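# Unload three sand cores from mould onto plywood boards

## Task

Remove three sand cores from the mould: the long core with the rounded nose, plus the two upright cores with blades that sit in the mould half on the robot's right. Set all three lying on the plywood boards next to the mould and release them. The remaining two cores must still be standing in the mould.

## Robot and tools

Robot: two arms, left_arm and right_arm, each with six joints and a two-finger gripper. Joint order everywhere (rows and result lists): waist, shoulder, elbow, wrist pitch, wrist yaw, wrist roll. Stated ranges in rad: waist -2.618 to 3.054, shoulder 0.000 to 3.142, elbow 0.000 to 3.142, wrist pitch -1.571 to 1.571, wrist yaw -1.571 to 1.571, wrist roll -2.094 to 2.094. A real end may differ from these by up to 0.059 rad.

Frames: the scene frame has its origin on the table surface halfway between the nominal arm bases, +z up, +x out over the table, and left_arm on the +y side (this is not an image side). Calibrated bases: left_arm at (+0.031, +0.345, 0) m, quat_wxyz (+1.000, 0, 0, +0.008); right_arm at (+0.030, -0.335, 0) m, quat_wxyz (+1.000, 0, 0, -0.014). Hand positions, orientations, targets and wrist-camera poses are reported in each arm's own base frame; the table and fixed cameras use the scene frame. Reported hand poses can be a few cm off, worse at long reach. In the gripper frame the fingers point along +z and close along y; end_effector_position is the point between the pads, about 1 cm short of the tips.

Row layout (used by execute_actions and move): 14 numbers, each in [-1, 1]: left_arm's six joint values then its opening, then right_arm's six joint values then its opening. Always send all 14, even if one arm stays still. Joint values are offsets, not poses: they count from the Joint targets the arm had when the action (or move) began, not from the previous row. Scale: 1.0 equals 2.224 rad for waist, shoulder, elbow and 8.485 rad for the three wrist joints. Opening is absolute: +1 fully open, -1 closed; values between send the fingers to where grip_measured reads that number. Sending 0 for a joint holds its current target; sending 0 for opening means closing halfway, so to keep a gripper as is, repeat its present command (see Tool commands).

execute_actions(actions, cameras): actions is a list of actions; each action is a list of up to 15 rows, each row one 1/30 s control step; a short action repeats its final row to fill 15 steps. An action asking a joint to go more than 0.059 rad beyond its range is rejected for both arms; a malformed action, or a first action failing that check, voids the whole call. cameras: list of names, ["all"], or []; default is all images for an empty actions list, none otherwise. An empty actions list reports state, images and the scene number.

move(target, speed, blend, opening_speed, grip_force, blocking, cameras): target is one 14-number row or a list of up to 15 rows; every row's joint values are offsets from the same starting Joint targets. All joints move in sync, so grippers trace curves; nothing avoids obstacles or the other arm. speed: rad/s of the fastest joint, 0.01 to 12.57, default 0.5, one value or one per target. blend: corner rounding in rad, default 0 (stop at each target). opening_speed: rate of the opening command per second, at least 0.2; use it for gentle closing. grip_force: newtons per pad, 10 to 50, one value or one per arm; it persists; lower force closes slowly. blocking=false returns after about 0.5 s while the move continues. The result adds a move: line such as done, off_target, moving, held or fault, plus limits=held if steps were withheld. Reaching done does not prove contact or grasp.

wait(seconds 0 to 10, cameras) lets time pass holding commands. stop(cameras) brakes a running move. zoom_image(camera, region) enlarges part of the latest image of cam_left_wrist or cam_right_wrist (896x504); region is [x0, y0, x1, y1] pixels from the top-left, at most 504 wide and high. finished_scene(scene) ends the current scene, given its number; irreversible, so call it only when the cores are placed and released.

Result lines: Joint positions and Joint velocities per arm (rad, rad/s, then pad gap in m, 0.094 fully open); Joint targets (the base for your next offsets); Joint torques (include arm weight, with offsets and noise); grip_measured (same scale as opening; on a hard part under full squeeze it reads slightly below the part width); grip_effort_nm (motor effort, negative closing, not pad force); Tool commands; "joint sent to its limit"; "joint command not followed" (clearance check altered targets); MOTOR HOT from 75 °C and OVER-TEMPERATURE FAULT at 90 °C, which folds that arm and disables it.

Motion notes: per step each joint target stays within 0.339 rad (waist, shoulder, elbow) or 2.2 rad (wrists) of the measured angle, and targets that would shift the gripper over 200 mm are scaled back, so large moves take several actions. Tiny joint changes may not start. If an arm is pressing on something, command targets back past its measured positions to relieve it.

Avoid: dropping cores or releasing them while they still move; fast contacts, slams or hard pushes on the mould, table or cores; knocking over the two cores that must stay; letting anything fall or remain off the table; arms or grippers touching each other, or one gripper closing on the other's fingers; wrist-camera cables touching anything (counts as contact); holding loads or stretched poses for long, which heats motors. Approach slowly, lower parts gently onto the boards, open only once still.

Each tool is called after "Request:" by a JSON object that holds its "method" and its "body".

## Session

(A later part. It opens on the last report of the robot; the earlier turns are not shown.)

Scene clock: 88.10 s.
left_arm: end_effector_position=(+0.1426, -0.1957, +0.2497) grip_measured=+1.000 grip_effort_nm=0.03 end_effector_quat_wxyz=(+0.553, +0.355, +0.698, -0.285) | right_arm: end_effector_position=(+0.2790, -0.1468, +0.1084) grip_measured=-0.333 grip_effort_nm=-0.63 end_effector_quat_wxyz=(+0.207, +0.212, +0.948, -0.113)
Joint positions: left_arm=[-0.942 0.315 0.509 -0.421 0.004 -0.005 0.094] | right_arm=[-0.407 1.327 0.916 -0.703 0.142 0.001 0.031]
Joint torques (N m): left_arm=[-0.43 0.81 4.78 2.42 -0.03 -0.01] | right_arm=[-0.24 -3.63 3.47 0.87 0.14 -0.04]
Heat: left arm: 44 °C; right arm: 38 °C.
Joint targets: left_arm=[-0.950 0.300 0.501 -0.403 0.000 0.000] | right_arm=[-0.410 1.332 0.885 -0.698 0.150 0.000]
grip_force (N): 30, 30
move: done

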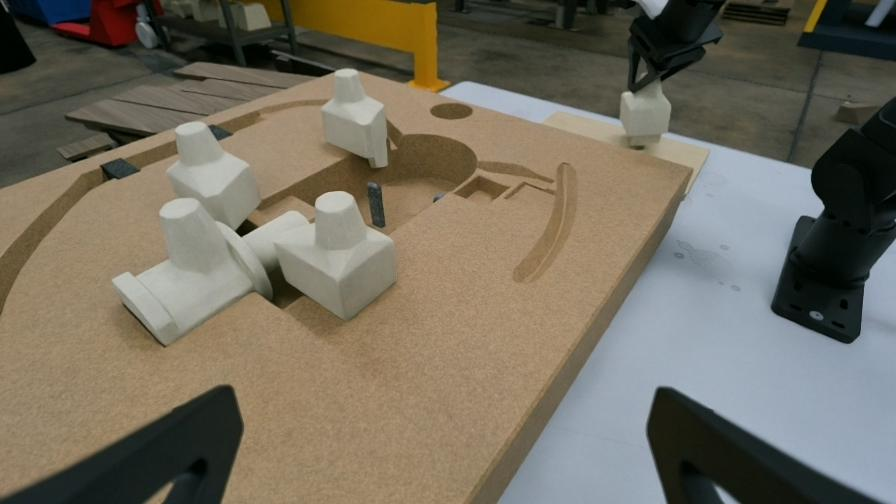

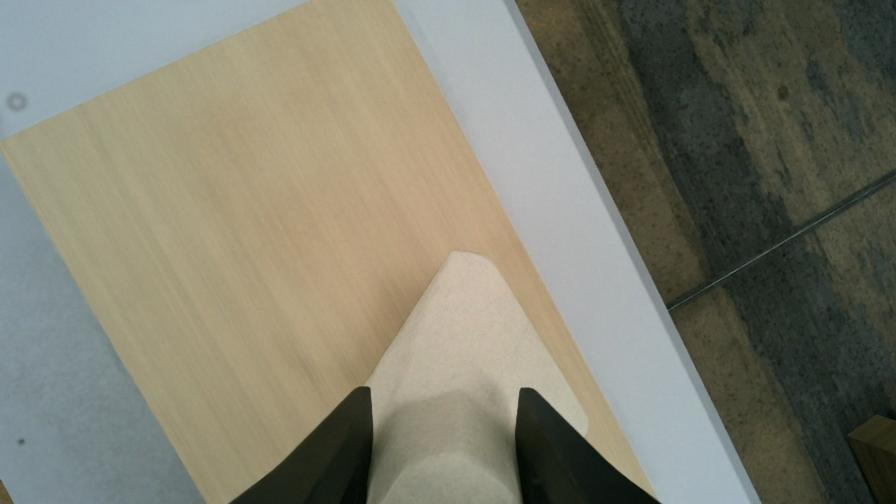

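Request:
{"method": "move", "body": {"target": [0,0,0,0,0,0,1,0.045,0,0,-0.001,0.0141,0,-0.7], "speed": 0.08, "cameras": ["all"]}}

Request:
{"method": "zoom_image", "body": {"camera": "cam_left_wrist", "region": [540, 40, 800, 220]}}

Scene clock: 94.00 s.
left_arm: end_effector_position=(+0.1426, -0.1957, +0.2498) grip_measured=+1.000 grip_effort_nm=0.03 end_effector_quat_wxyz=(+0.553, +0.355, +0.698, -0.285) | right_arm: end_effector_position=(+0.2767, -0.1354, +0.1040) grip_measured=-0.334 grip_effort_nm=-0.63 end_effector_quat_wxyz=(+0.188, +0.177, +0.954, -0.153)
Joint positions: left_arm=[-0.942 0.315 0.509 -0.421 0.004 -0.005 0.094] | right_arm=[-0.313 1.327 0.897 -0.716 0.25 0 0.031]
Joint torques (N m): left_arm=[-0.54 0.83 4.75 2.41 -0.02 0] | right_arm=[0.32 -3.55 4.75 0.86 0.3 -0.05]
Heat: left arm: 44 °C; right arm: 37 °C.
Joint targets: left_arm=[-0.950 0.300 0.501 -0.402 0.000 0.000] | right_arm=[-0.310 1.332 0.885 -0.706 0.270 0.000]
grip_force (N): 30, 30
move: done

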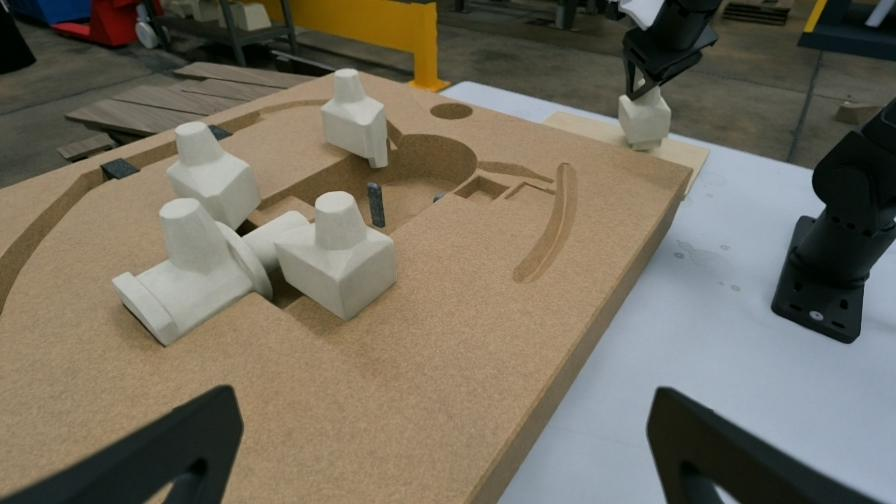

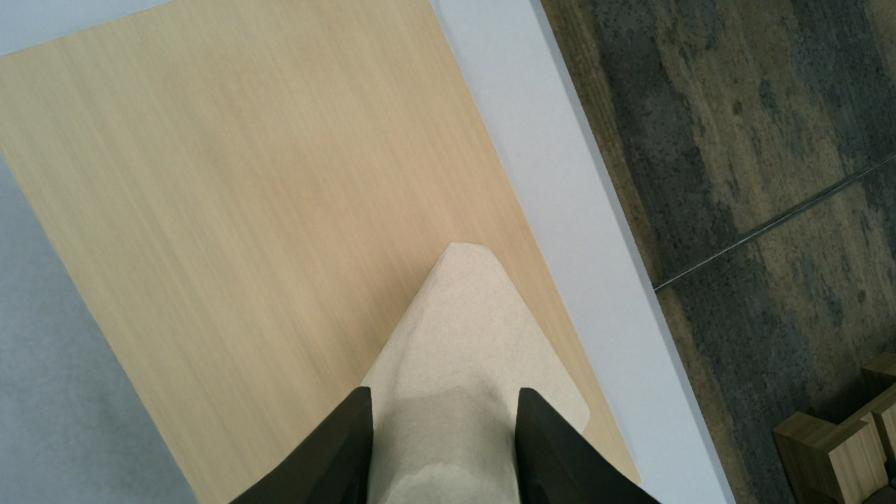

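Scaled by 1.938.

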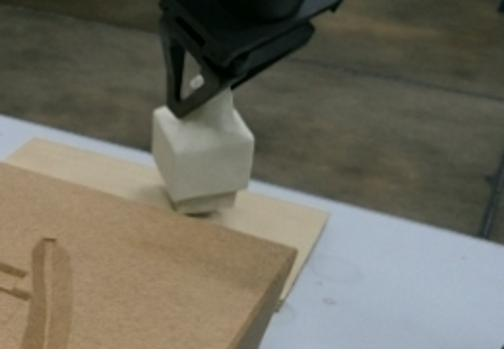

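Request:
{"method": "move", "body": {"target": [0,0,0,0,0,0,1,0,0,0,0,0,0,0.9], "opening_speed": 0.25, "cameras": ["all"]}}

Request:
{"method": "zoom_image", "body": {"camera": "cam_left_wrist", "region": [540, 40, 800, 220]}}

Scene clock: 103.77 s.
left_arm: end_effector_position=(+0.1426, -0.1957, +0.2498) grip_measured=+1.000 grip_effort_nm=0.03 end_effector_quat_wxyz=(+0.553, +0.355, +0.698, -0.285) | right_arm: end_effector_position=(+0.2747, -0.1365, +0.1026) grip_measured=+0.897 grip_effort_nm=0.18 end_effector_quat_wxyz=(+0.184, +0.178, +0.954, -0.157)
Joint positions: left_arm=[-0.942 0.315 0.509 -0.421 0.004 -0.005 0.094] | right_arm=[-0.313 1.327 0.892 -0.716 0.259 0 0.089]
Joint torques (N m): left_arm=[-0.55 0.84 4.78 2.43 -0.03 0] | right_arm=[0.32 -3.59 5.18 0.85 0.21 -0.04]
Heat: left arm: 45 °C; right arm: 36 °C.
Joint targets: left_arm=[-0.950 0.300 0.501 -0.402 0.000 0.000] | right_arm=[-0.310 1.332 0.885 -0.706 0.270 0.000]
grip_force (N): 30, 30
move: done

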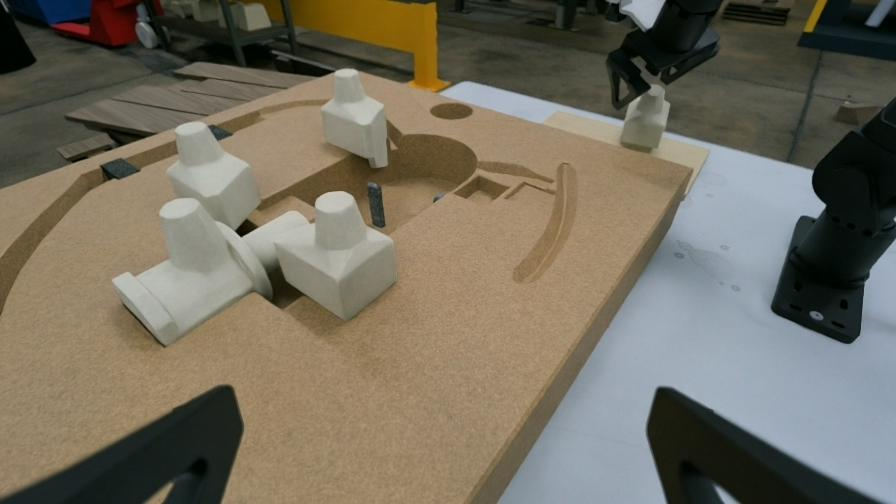

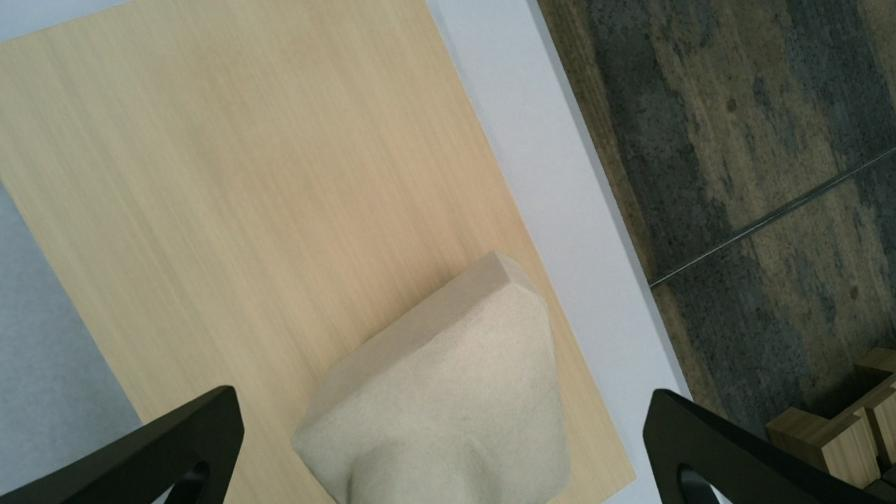

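Scaled by 1.938.

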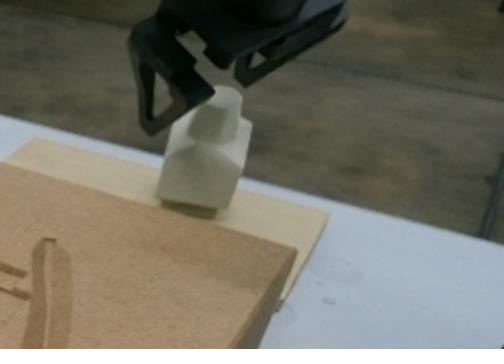

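Request:
{"method": "move", "body": {"target": [[0,0,0,0,0,0,1,0,-0.0045,0.1664,-0.0436,0,0,1],[0,0,0,0,0,0,1,0.3116,0.2813,0.4411,-0.0004,-0.0318,0,1]], "speed": [0.3,0.55], "blend": 0.05, "cameras": ["all"]}}

Request:
{"method": "zoom_image", "body": {"camera": "cam_left_wrist", "region": [540, 40, 800, 220]}}

Scene clock: 114.90 s.
left_arm: end_effector_position=(+0.1426, -0.1957, +0.2498) grip_measured=+1.000 grip_effort_nm=0.03 end_effector_quat_wxyz=(+0.553, +0.355, +0.698, -0.285) | right_arm: end_effector_position=(+0.4934, +0.2025, +0.2056) grip_measured=+0.997 grip_effort_nm=0.18 end_effector_quat_wxyz=(+0.346, -0.180, +0.919, +0.065)
Joint positions: left_arm=[-0.942 0.315 0.509 -0.421 0.004 -0.005 0.094] | right_arm=[0.39 1.951 1.832 -0.733 0.007 0 0.094]
Joint torques (N m): left_arm=[-0.5 0.8 4.75 2.39 -0.02 0] | right_arm=[-0.57 -8.85 8.77 1.36 -0.07 -0.04]
Heat: left arm: 45 °C; right arm: 36 °C.
Joint targets: left_arm=[-0.950 0.300 0.501 -0.402 0.000 0.000] | right_arm=[0.384 1.957 1.866 -0.710 0.000 0.000]
grip_force (N): 30, 30
move: done

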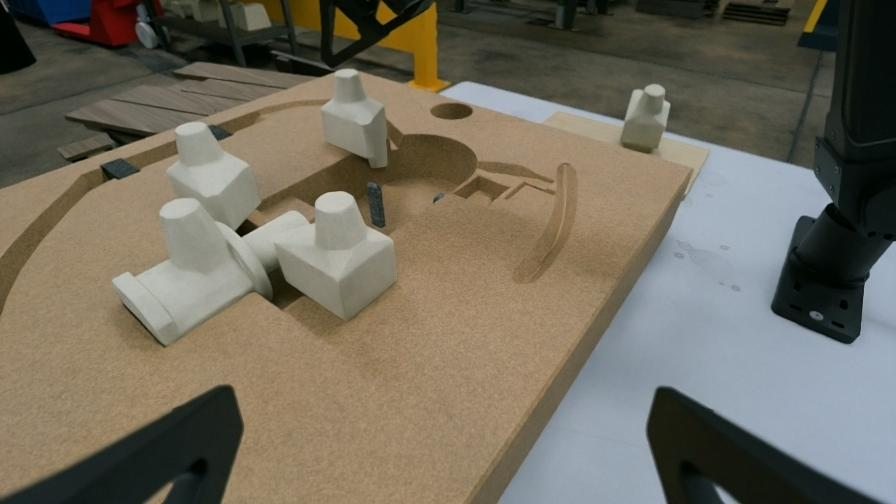

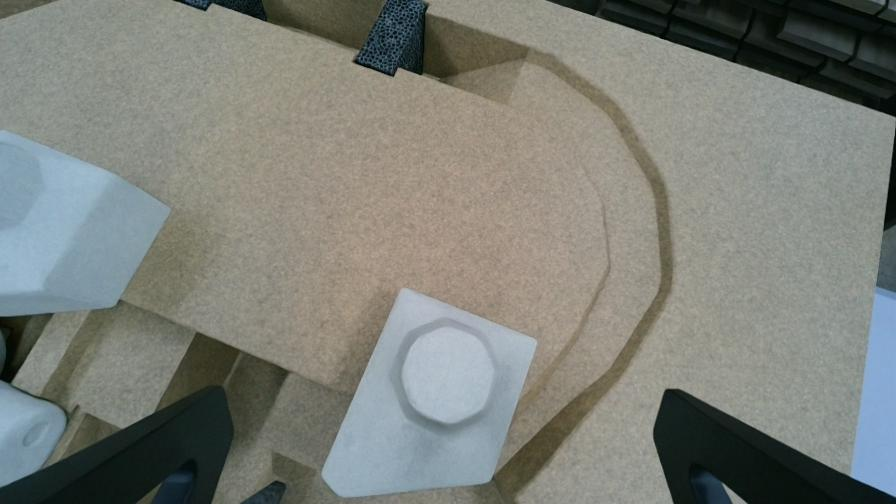

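Scaled by 1.938.

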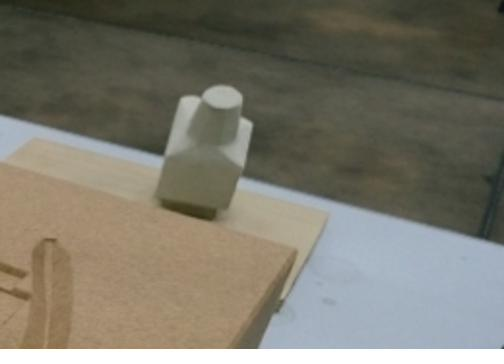

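Request:
{"method": "move", "body": {"target": [0,0,0,0,0,0,1,-0.001,0.0508,-0.0513,0.0249,0,0,1], "speed": 0.2, "cameras": ["all"]}}

Request:
{"method": "zoom_image", "body": {"camera": "cam_left_wrist", "region": [240, 0, 460, 180]}}

Scene clock: 123.17 s.
left_arm: end_effector_position=(+0.1426, -0.1957, +0.2498) grip_measured=+1.000 grip_effort_nm=0.03 end_effector_quat_wxyz=(+0.553, +0.355, +0.698, -0.285) | right_arm: end_effector_position=(+0.5237, +0.2150, +0.1522) grip_measured=+0.997 grip_effort_nm=0.18 end_effector_quat_wxyz=(+0.358, -0.179, +0.914, +0.067)
Joint positions: left_arm=[-0.942 0.315 0.509 -0.421 0.004 -0.005 0.094] | right_arm=[0.39 2.061 1.76 -0.524 0.007 0 0.094]
Joint torques (N m): left_arm=[-0.62 0.8 4.89 2.42 -0.03 0.01] | right_arm=[-0.77 -9.51 5.5 1.39 -0.08 -0.05]
Heat: left arm: 46 °C; right arm: 37 °C.
Joint targets: left_arm=[-0.950 0.300 0.501 -0.402 0.000 0.000] | right_arm=[0.381 2.070 1.752 -0.498 0.000 0.000]
grip_force (N): 30, 30
move: done

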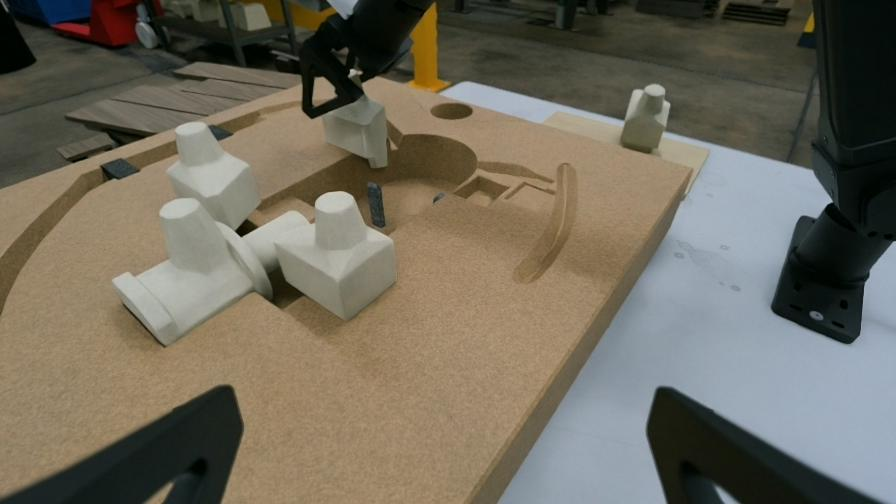

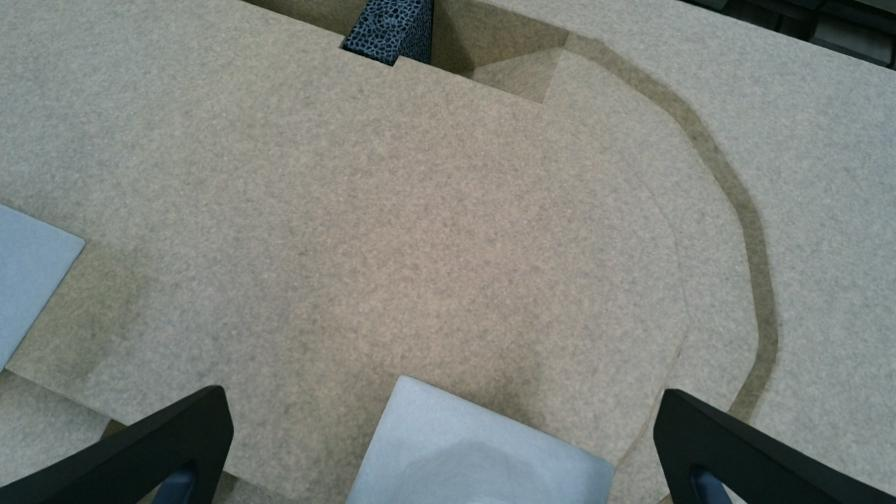

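Scaled by 2.291.

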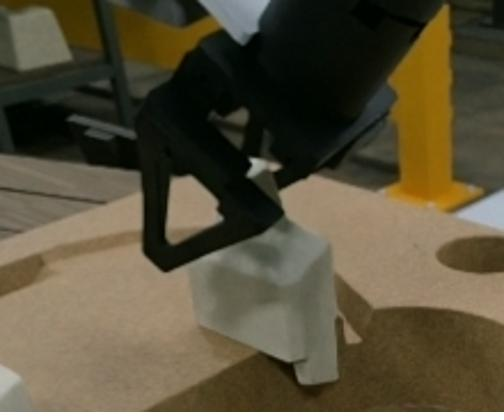

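Request:
{"method": "zoom_image", "body": {"camera": "cam_right_wrist", "region": [200, 330, 700, 504]}}

Scaled by 1.008.

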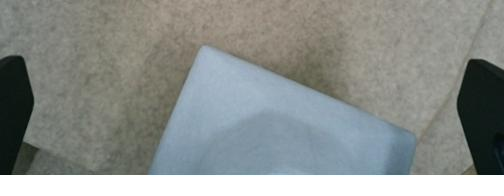

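Request:
{"method": "move", "body": {"target": [0,0,0,0,0,0,1,-0.0072,-0.0337,-0.0225,0.0016,0,0,0.7], "speed": 0.15, "cameras": ["all"]}}

Request:
{"method": "zoom_image", "body": {"camera": "cam_left_wrist", "region": [240, 0, 460, 180]}}

Scene clock: 132.53 s.
left_arm: end_effector_position=(+0.1426, -0.1957, +0.2498) grip_measured=+1.000 grip_effort_nm=0.03 end_effector_quat_wxyz=(+0.553, +0.355, +0.698, -0.285) | right_arm: end_effector_position=(+0.5200, +0.2031, +0.1484) grip_measured=+0.703 grip_effort_nm=-0.13 end_effector_quat_wxyz=(+0.355, -0.171, +0.917, +0.064)
Joint positions: left_arm=[-0.942 0.315 0.509 -0.421 0.004 -0.005 0.094] | right_arm=[0.373 2.035 1.711 -0.509 0.007 0 0.08]
Joint torques (N m): left_arm=[-0.61 0.77 4.92 2.43 -0.03 0.02] | right_arm=[-0.77 -13.24 5.39 1.37 -0.08 -0.04]
Heat: left arm: 46 °C; right arm: 36 °C.
Joint targets: left_arm=[-0.950 0.300 0.501 -0.402 0.000 0.000] | right_arm=[0.366 1.995 1.702 -0.485 0.000 0.000]
grip_force (N): 30, 30
move: off_target (right_arm); right_arm: the shoulder is farthest, 0.040 rad from its target

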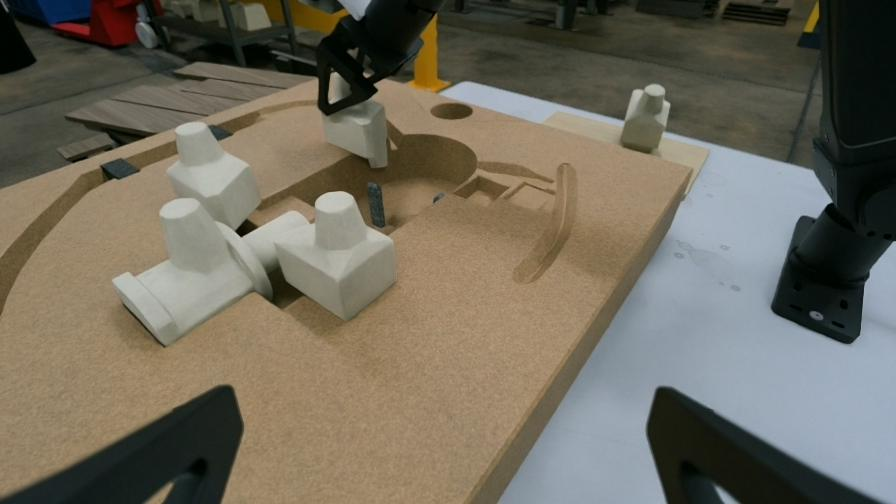

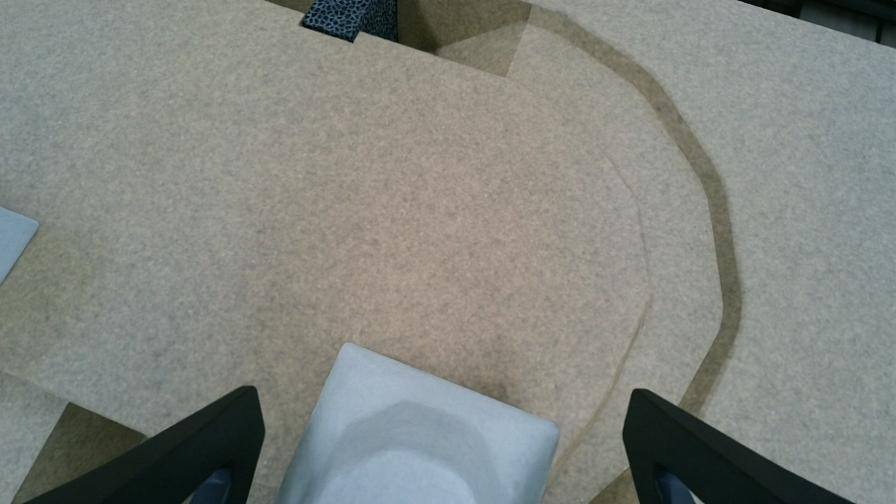

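Scaled by 2.291.

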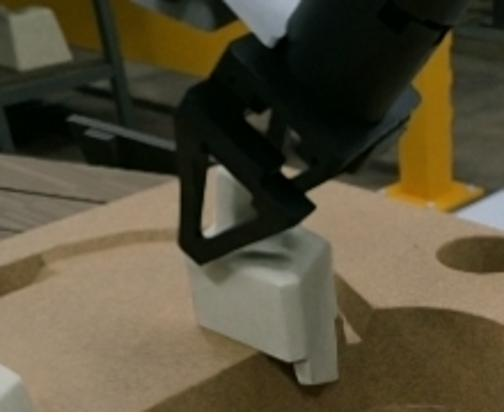

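Request:
{"method": "move", "body": {"target": [0,0,0,0,0,0,1,0.0099,0,0,0,0,0,0.7], "speed": 0.15, "cameras": ["cam_right_wrist"]}}

Scene clock: 136.33 s.
left_arm: end_effector_position=(+0.1426, -0.1957, +0.2498) grip_measured=+1.000 grip_effort_nm=0.03 end_effector_quat_wxyz=(+0.553, +0.355, +0.698, -0.285) | right_arm: end_effector_position=(+0.5186, +0.2065, +0.1484) grip_measured=+0.703 grip_effort_nm=-0.13 end_effector_quat_wxyz=(+0.355, -0.174, +0.916, +0.065)
Joint positions: left_arm=[-0.942 0.315 0.509 -0.421 0.004 -0.005 0.094] | right_arm=[0.379 2.035 1.711 -0.509 0.007 0 0.08]
Joint torques (N m): left_arm=[-0.49 0.84 4.81 2.41 -0.04 0.03] | right_arm=[0.7 -13.26 5.42 1.37 -0.07 -0.04]
Heat: left arm: 46 °C; right arm: 36 °C.
Joint targets: left_arm=[-0.950 0.300 0.501 -0.402 0.000 0.000] | right_arm=[0.387 1.995 1.702 -0.485 0.000 0.000]
grip_force (N): 30, 30
move: off_target (right_arm); right_arm: the shoulder is farthest, 0.040 rad from its target
Images, in order (width x height): cam_right_wrist 896x504.

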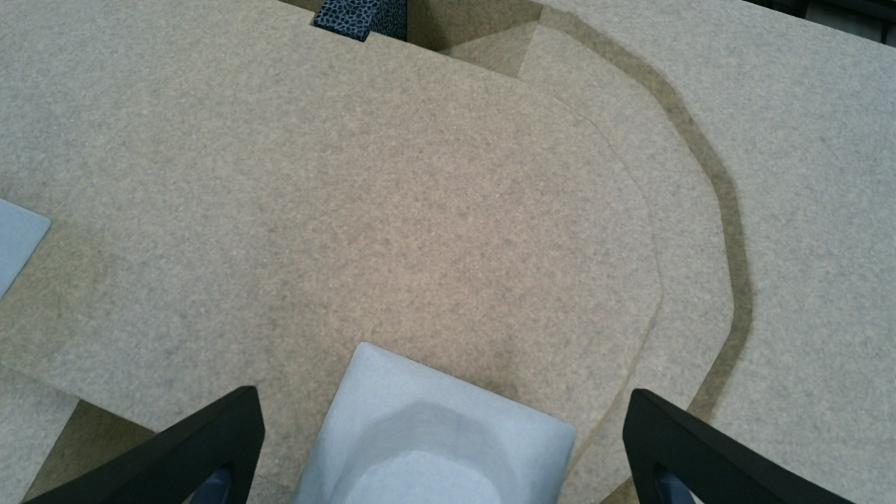

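Request:
{"method": "move", "body": {"target": [[0,0,0,0,0,0,1,0.0036,0,0,0,0,0,0.7],[0,0,0,0,0,0,1,0.0036,0,0,0,0,0,-0.7]], "speed": 0.15, "opening_speed": 0.6, "cameras": ["cam_right_wrist"]}}

Scene clock: 141.60 s.
left_arm: end_effector_position=(+0.1426, -0.1957, +0.2498) grip_measured=+1.000 grip_effort_nm=0.03 end_effector_quat_wxyz=(+0.553, +0.355, +0.698, -0.285) | right_arm: end_effector_position=(+0.5211, +0.2119, +0.1529) grip_measured=-0.250 grip_effort_nm=-0.58 end_effector_quat_wxyz=(+0.367, -0.179, +0.911, +0.066)
Joint positions: left_arm=[-0.942 0.315 0.509 -0.421 0.004 -0.005 0.094] | right_arm=[0.388 2.034 1.711 -0.485 0.012 -0.004 0.035]
Joint torques (N m): left_arm=[-0.49 0.83 4.81 2.43 -0.02 0] | right_arm=[0.59 -13.19 5.44 1.19 -0.17 0.01]
Heat: left arm: 47 °C; right arm: 37 °C.
Joint targets: left_arm=[-0.950 0.300 0.501 -0.402 0.000 0.000] | right_arm=[0.395 1.995 1.702 -0.485 0.000 0.000]
grip_force (N): 30, 30
move: off_target (right_arm); target 2's new numbers were sent with right_arm's shoulder 0.040 rad from that target; right_arm: the shoulder is farthest, 0.039 rad from its target
Images, in order (width x height): cam_right_wrist 896x504.

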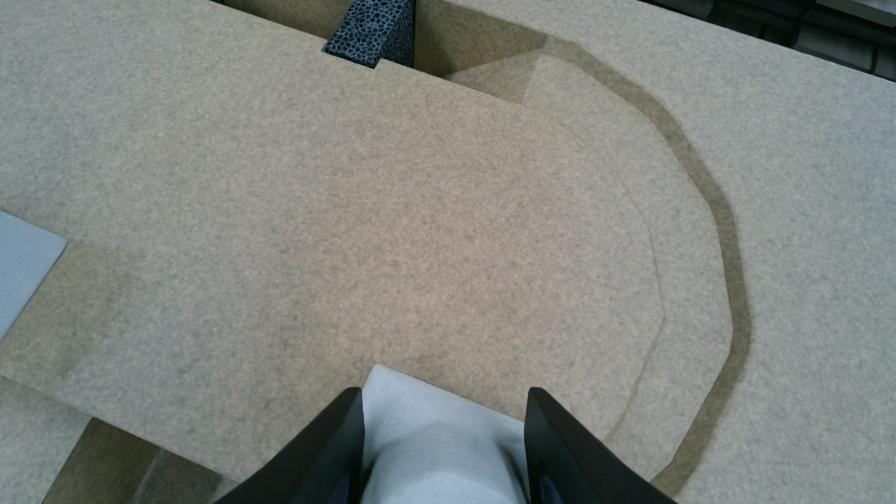

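Request:
{"method": "move", "body": {"target": [[0,0,0,0,0,0,1,0,0.0045,0.098,-0.0189,0,0,-0.7],[0,0,0,0,0,0,1,0,0.0337,0.2104,-0.0424,0,0,-0.7]], "speed": 0.25, "blend": 0.03, "cameras": ["all"]}}

Request:
{"method": "zoom_image", "body": {"camera": "cam_left_wrist", "region": [240, 0, 460, 180]}}

Scene clock: 151.50 s.
left_arm: end_effector_position=(+0.1426, -0.1957, +0.2498) grip_measured=+1.000 grip_effort_nm=0.04 end_effector_quat_wxyz=(+0.553, +0.355, +0.698, -0.285) | right_arm: end_effector_position=(+0.5161, +0.2109, +0.2373) grip_measured=-0.254 grip_effort_nm=-0.63 end_effector_quat_wxyz=(+0.356, -0.181, +0.914, +0.066)
Joint positions: left_arm=[-0.942 0.315 0.509 -0.421 0.004 -0.005 0.094] | right_arm=[0.389 2.071 2.12 -0.879 0.007 -0.004 0.035]
Joint torques (N m): left_arm=[-0.43 0.83 4.86 2.41 -0.02 -0.01] | right_arm=[0.57 -10.13 9.85 1.49 -0.08 0.01]
Heat: left arm: 47 °C; right arm: 41 °C.
Joint targets: left_arm=[-0.950 0.300 0.501 -0.402 0.000 0.000] | right_arm=[0.395 2.070 2.170 -0.845 0.000 0.000]
grip_force (N): 30, 30
move: off_target (right_arm); right_arm: the elbow is farthest, 0.050 rad from its target

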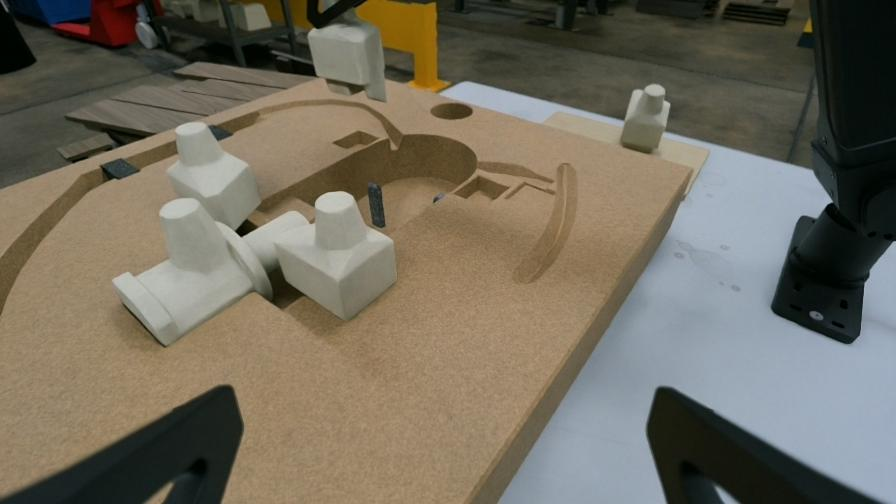

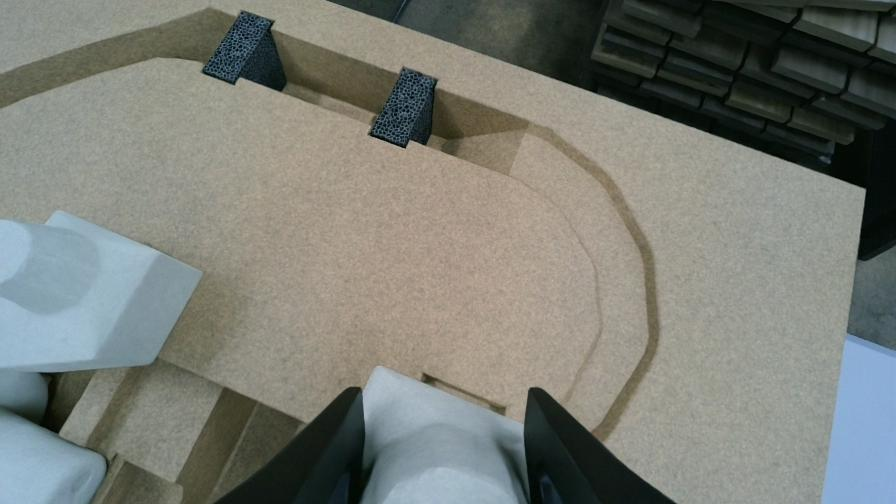

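Scaled by 2.291.

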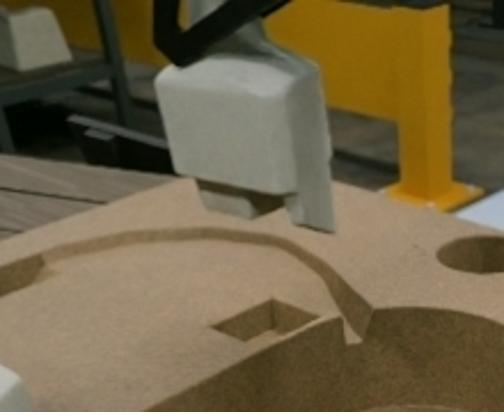

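Request:
{"method": "move", "body": {"target": [[0,0,0,0,0,0,1,0,-0.2374,-0.2599,-0.0183,0,0,-0.7],[0,0,0,0,0,0,1,-0.3188,-0.2374,-0.2599,-0.0183,0,0,-0.7],[0,0,0,0,0,0,1,-0.3188,-0.2653,-0.4519,0.033,0,0,-0.7],[0,0,0,0,0,0,1,-0.3188,-0.2509,-0.5193,0.0546,0,0,-0.7]], "speed": [0.5,0.5,0.5,0.25], "blend": [0.1,0.1,0.06,0], "cameras": ["all"]}}

Request:
{"method": "zoom_image", "body": {"camera": "cam_left_wrist", "region": [540, 40, 800, 220]}}

Scene clock: 160.00 s.
left_arm: end_effector_position=(+0.1426, -0.1957, +0.2498) grip_measured=+1.000 grip_effort_nm=0.03 end_effector_quat_wxyz=(+0.553, +0.355, +0.698, -0.285) | right_arm: end_effector_position=(+0.3769, -0.1194, +0.1081) grip_measured=-0.254 grip_effort_nm=-0.63 end_effector_quat_wxyz=(+0.297, +0.145, +0.943, -0.048)
Joint positions: left_arm=[-0.942 0.315 0.509 -0.421 0.004 -0.005 0.094] | right_arm=[-0.308 1.529 1.012 -0.442 0.003 -0.004 0.035]
Joint torques (N m): left_arm=[-0.57 0.81 4.83 2.42 -0.01 0.01] | right_arm=[-0.53 -7.06 6.04 1.59 -0.03 0]
Heat: left arm: 47 °C; right arm: 41 °C.
Joint targets: left_arm=[-0.950 0.300 0.501 -0.403 0.000 0.000] | right_arm=[-0.314 1.512 1.015 -0.381 0.000 0.000]
grip_force (N): 30, 30
move: off_target (right_arm); right_arm: the wrist pitch is farthest, 0.061 rad from its target

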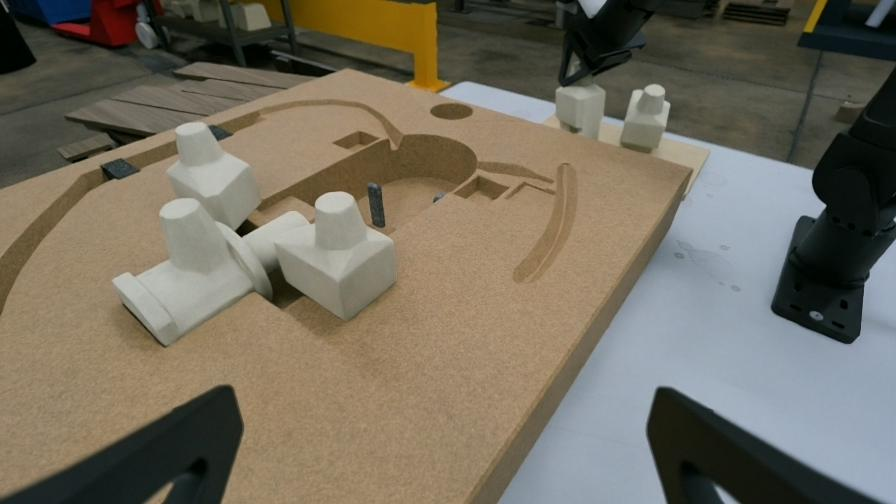

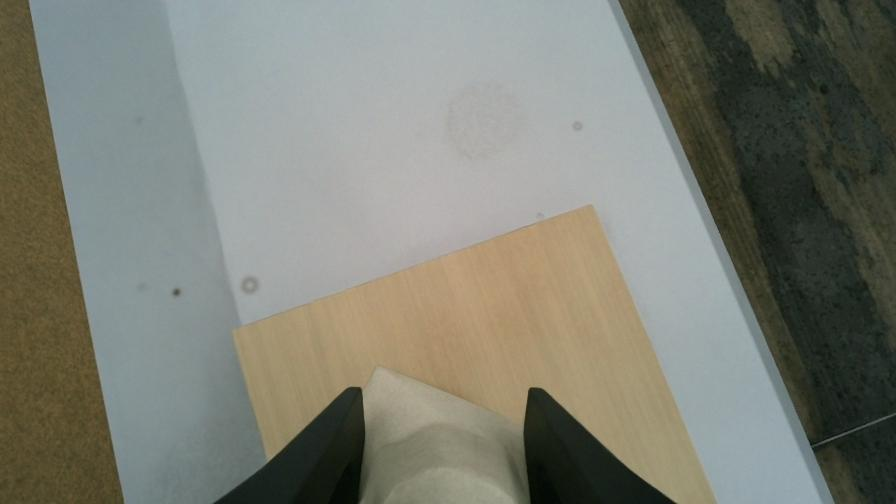

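Scaled by 1.938.

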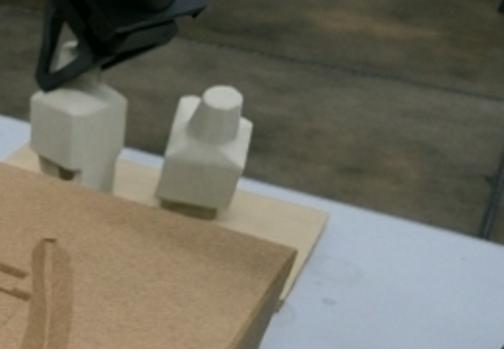

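Lower in steps to contact.

Request:
{"method": "move", "body": {"target": [0,0,0,0,0,0,1,0,0.0045,-0.018,0.006,0,0,-0.7], "speed": 0.08}}

Request:
{"method": "move", "body": {"target": [0,0,0,0,0,0,1,0,0.0035,-0.014,0.005,0,0,-0.7], "speed": 0.08}}

Request:
{"method": "move", "body": {"target": [0,0,0,0,0,0,1,0,0.0025,-0.010,0.0035,0,0,-0.7], "speed": 0.08, "cameras": ["all"]}}

Scene clock: 164.67 s.
left_arm: end_effector_position=(+0.1426, -0.1957, +0.2498) grip_measured=+1.000 grip_effort_nm=0.03 end_effector_quat_wxyz=(+0.553, +0.355, +0.698, -0.285) | right_arm: end_effector_position=(+0.3765, -0.1192, +0.1006) grip_measured=-0.254 grip_effort_nm=-0.63 end_effector_quat_wxyz=(+0.302, +0.144, +0.941, -0.049)
Joint positions: left_arm=[-0.942 0.315 0.509 -0.421 0.004 -0.005 0.094] | right_arm=[-0.308 1.529 0.974 -0.393 0.003 -0.004 0.035]
Joint torques (N m): left_arm=[-0.55 0.81 4.78 2.41 -0.03 -0.01] | right_arm=[-0.51 -6.2 5.89 1.61 -0.03 0.01]
Heat: left arm: 48 °C; right arm: 40 °C.
Joint targets: left_arm=[-0.950 0.300 0.501 -0.403 0.000 0.000] | right_arm=[-0.314 1.522 0.975 -0.330 0.000 0.000]
grip_force (N): 30, 30
move: off_target (right_arm); right_arm: the wrist pitch is farthest, 0.063 rad from its target

Scene clock: 165.57 s.
left_arm: end_effector_position=(+0.1426, -0.1957, +0.2498) grip_measured=+1.000 grip_effort_nm=0.03 end_effector_quat_wxyz=(+0.553, +0.355, +0.698, -0.285) | right_arm: end_effector_position=(+0.3791, -0.1201, +0.0980) grip_measured=-0.254 grip_effort_nm=-0.63 end_effector_quat_wxyz=(+0.314, +0.144, +0.937, -0.051)
Joint positions: left_arm=[-0.942 0.315 0.509 -0.421 0.004 -0.005 0.094] | right_arm=[-0.308 1.529 0.948 -0.342 0.003 -0.004 0.035]
Joint torques (N m): left_arm=[-0.51 0.8 4.88 2.39 -0.04 0.02] | right_arm=[-0.5 -5.6 5.52 1.55 -0.03 0.01]
Heat: left arm: 48 °C; right arm: 40 °C.
Joint targets: left_arm=[-0.950 0.300 0.501 -0.403 0.000 0.000] | right_arm=[-0.314 1.530 0.944 -0.288 0.000 0.000]
grip_force (N): 30, 30
move: off_target (right_arm); right_arm: the wrist pitch is farthest, 0.055 rad from its target

Scene clock: 166.37 s.
left_arm: end_effector_position=(+0.1426, -0.1957, +0.2498) grip_measured=+1.000 grip_effort_nm=0.03 end_effector_quat_wxyz=(+0.553, +0.355, +0.698, -0.285) | right_arm: end_effector_position=(+0.3813, -0.1208, +0.0964) grip_measured=-0.254 grip_effort_nm=-0.63 end_effector_quat_wxyz=(+0.323, +0.143, +0.934, -0.052)
Joint positions: left_arm=[-0.942 0.315 0.509 -0.421 0.004 -0.005 0.094] | right_arm=[-0.308 1.529 0.928 -0.303 0.003 -0.004 0.035]
Joint torques (N m): left_arm=[-0.53 0.81 4.86 2.43 -0.02 0] | right_arm=[-0.5 -5.19 5.33 1.51 -0.03 0]
Heat: left arm: 48 °C; right arm: 40 °C.
Joint targets: left_arm=[-0.950 0.300 0.501 -0.403 0.000 0.000] | right_arm=[-0.314 1.535 0.922 -0.258 0.000 0.000]
grip_force (N): 30, 30
move: off_target (right_arm); right_arm: the wrist pitch is farthest, 0.044 rad from its target

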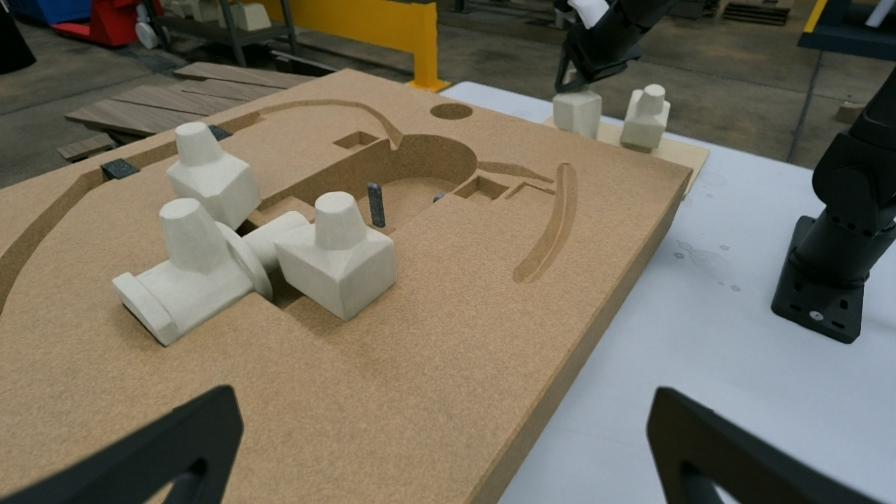

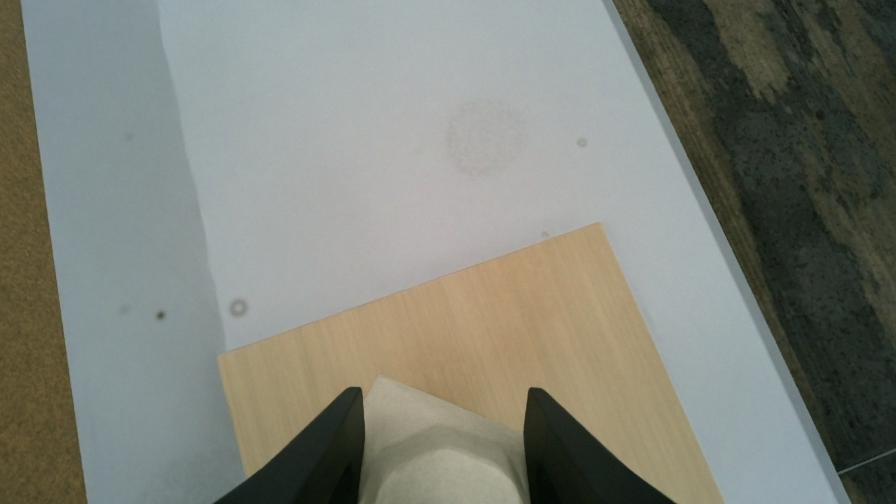

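Request:
{"method": "move", "body": {"target": [0,0,0,0,0,0,1,0,0,0,0,0,0,1], "opening_speed": 0.25, "cameras": ["all"]}}

Request:
{"method": "zoom_image", "body": {"camera": "cam_left_wrist", "region": [540, 40, 800, 220]}}

Scene clock: 175.83 s.
left_arm: end_effector_position=(+0.1426, -0.1957, +0.2498) grip_measured=+1.000 grip_effort_nm=0.03 end_effector_quat_wxyz=(+0.553, +0.355, +0.698, -0.285) | right_arm: end_effector_position=(+0.3842, -0.1221, +0.0981) grip_measured=+0.997 grip_effort_nm=0.18 end_effector_quat_wxyz=(+0.330, +0.143, +0.932, -0.054)
Joint positions: left_arm=[-0.942 0.315 0.509 -0.421 0.004 -0.005 0.094] | right_arm=[-0.309 1.531 0.928 -0.286 0.003 -0.004 0.094]
Joint torques (N m): left_arm=[-0.54 0.84 4.86 2.41 -0.01 0.01] | right_arm=[-0.44 -5.38 5.3 1.36 -0.03 0.01]
Heat: left arm: 48 °C; right arm: 38 °C.
Joint targets: left_arm=[-0.950 0.300 0.501 -0.403 0.000 0.000] | right_arm=[-0.314 1.535 0.922 -0.258 0.000 0.000]
grip_force (N): 30, 30
move: done

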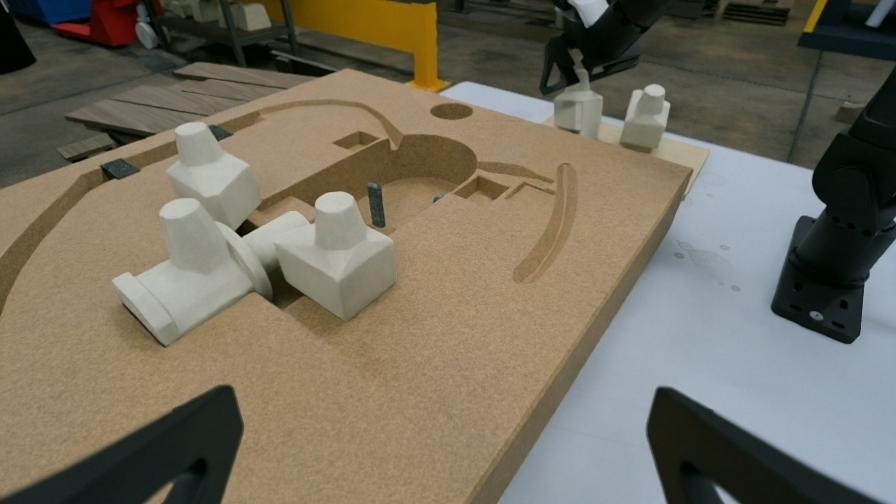

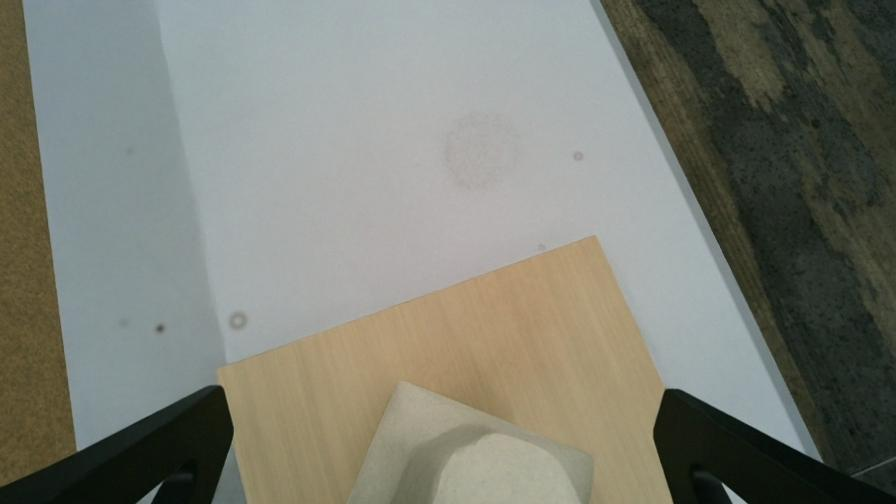

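Scaled by 1.938.

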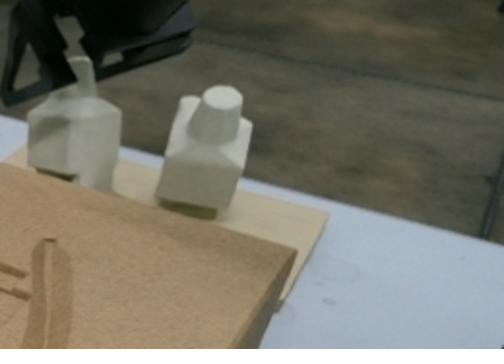

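Request:
{"method": "move", "body": {"target": [[0.11,0.4,0.37,-0.049,0.015,0.052,1,0,-0.096,0.1547,-0.0685,0,0,1],[0.2239,0.7936,0.7383,-0.0986,0.0308,0.1049,1,0,-0.096,0.1547,-0.0685,0,0,1]], "speed": 0.45, "blend": 0.1, "cameras": ["all"]}}

Scene clock: 192.63 s.
left_arm: end_effector_position=(+0.4119, -0.2484, +0.2038) grip_measured=+1.000 grip_effort_nm=0.03 end_effector_quat_wxyz=(+0.221, +0.622, +0.748, -0.072) | right_arm: end_effector_position=(+0.3414, -0.1084, +0.2050) grip_measured=+0.997 grip_effort_nm=0.18 end_effector_quat_wxyz=(+0.305, +0.145, +0.940, -0.050)
Joint positions: left_arm=[-0.456 2.05 2.117 -1.231 0.24 0.882 0.094] | right_arm=[-0.309 1.345 1.232 -0.831 0.003 -0.004 0.094]
Joint torques (N m): left_arm=[0.28 -8.69 7.04 1.09 0.38 0.03] | right_arm=[-0.42 -6.2 8.61 0.95 -0.04 0.02]
Heat: left arm: 47 °C; right arm: 37 °C.
Joint targets: left_arm=[-0.452 2.065 2.143 -1.239 0.261 0.890] | right_arm=[-0.314 1.322 1.266 -0.840 0.000 0.000]
grip_force (N): 30, 30
move: done

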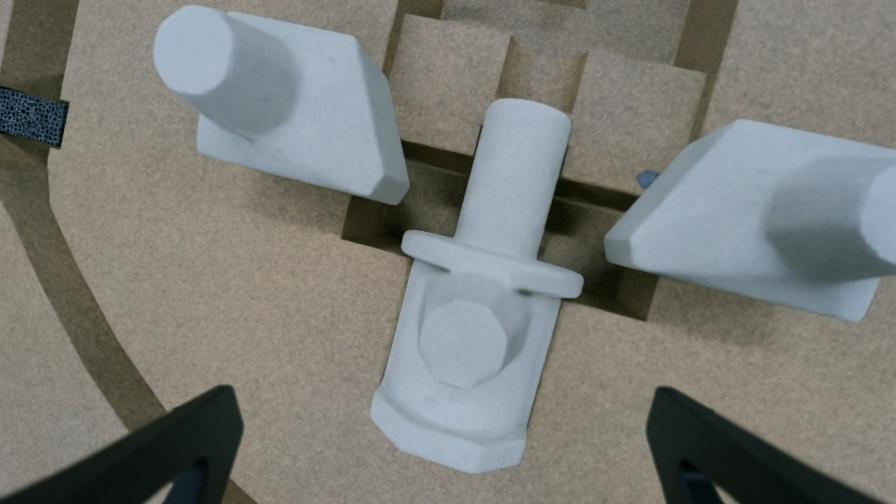

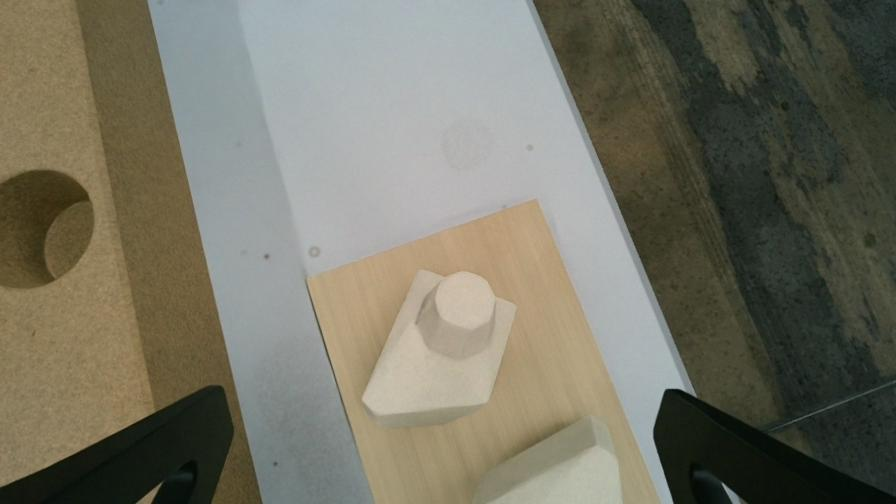

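Request:
{"method": "move", "body": {"target": [-0.010,-0.0145,-0.104,0.0251,0,0,0.45,0,0,0,0,0,0,1], "speed": 0.2, "cameras": ["cam_left_wrist"]}}

Scene clock: 203.17 s.
left_arm: end_effector_position=(+0.4174, -0.2573, +0.1546) grip_measured=+0.452 grip_effort_nm=-0.06 end_effector_quat_wxyz=(+0.218, +0.626, +0.745, -0.074) | right_arm: end_effector_position=(+0.3414, -0.1084, +0.2050) grip_measured=+0.997 grip_effort_nm=0.18 end_effector_quat_wxyz=(+0.305, +0.145, +0.940, -0.050)
Joint positions: left_arm=[-0.467 2.05 1.919 -1.038 0.241 0.883 0.068] | right_arm=[-0.309 1.345 1.232 -0.831 0.003 -0.004 0.094]
Joint torques (N m): left_arm=[-0.54 -11.07 4.51 1.31 0.42 0.04] | right_arm=[-0.44 -6.23 8.58 0.95 -0.03 0.01]
Heat: left arm: 44 °C; right arm: 38 °C.
Joint targets: left_arm=[-0.474 2.033 1.911 -1.026 0.261 0.890] | right_arm=[-0.314 1.322 1.266 -0.840 0.000 0.000]
grip_force (N): 30, 30
move: done
Images, in order (width x height): cam_left_wrist 896x504.

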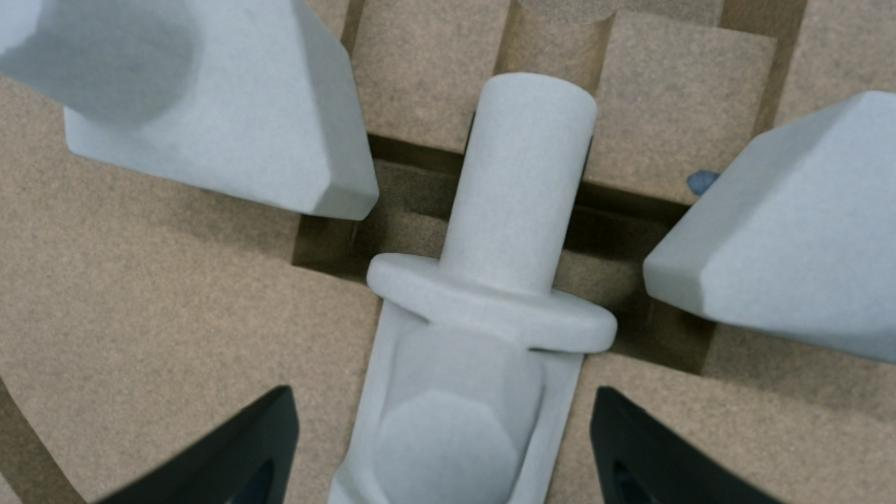

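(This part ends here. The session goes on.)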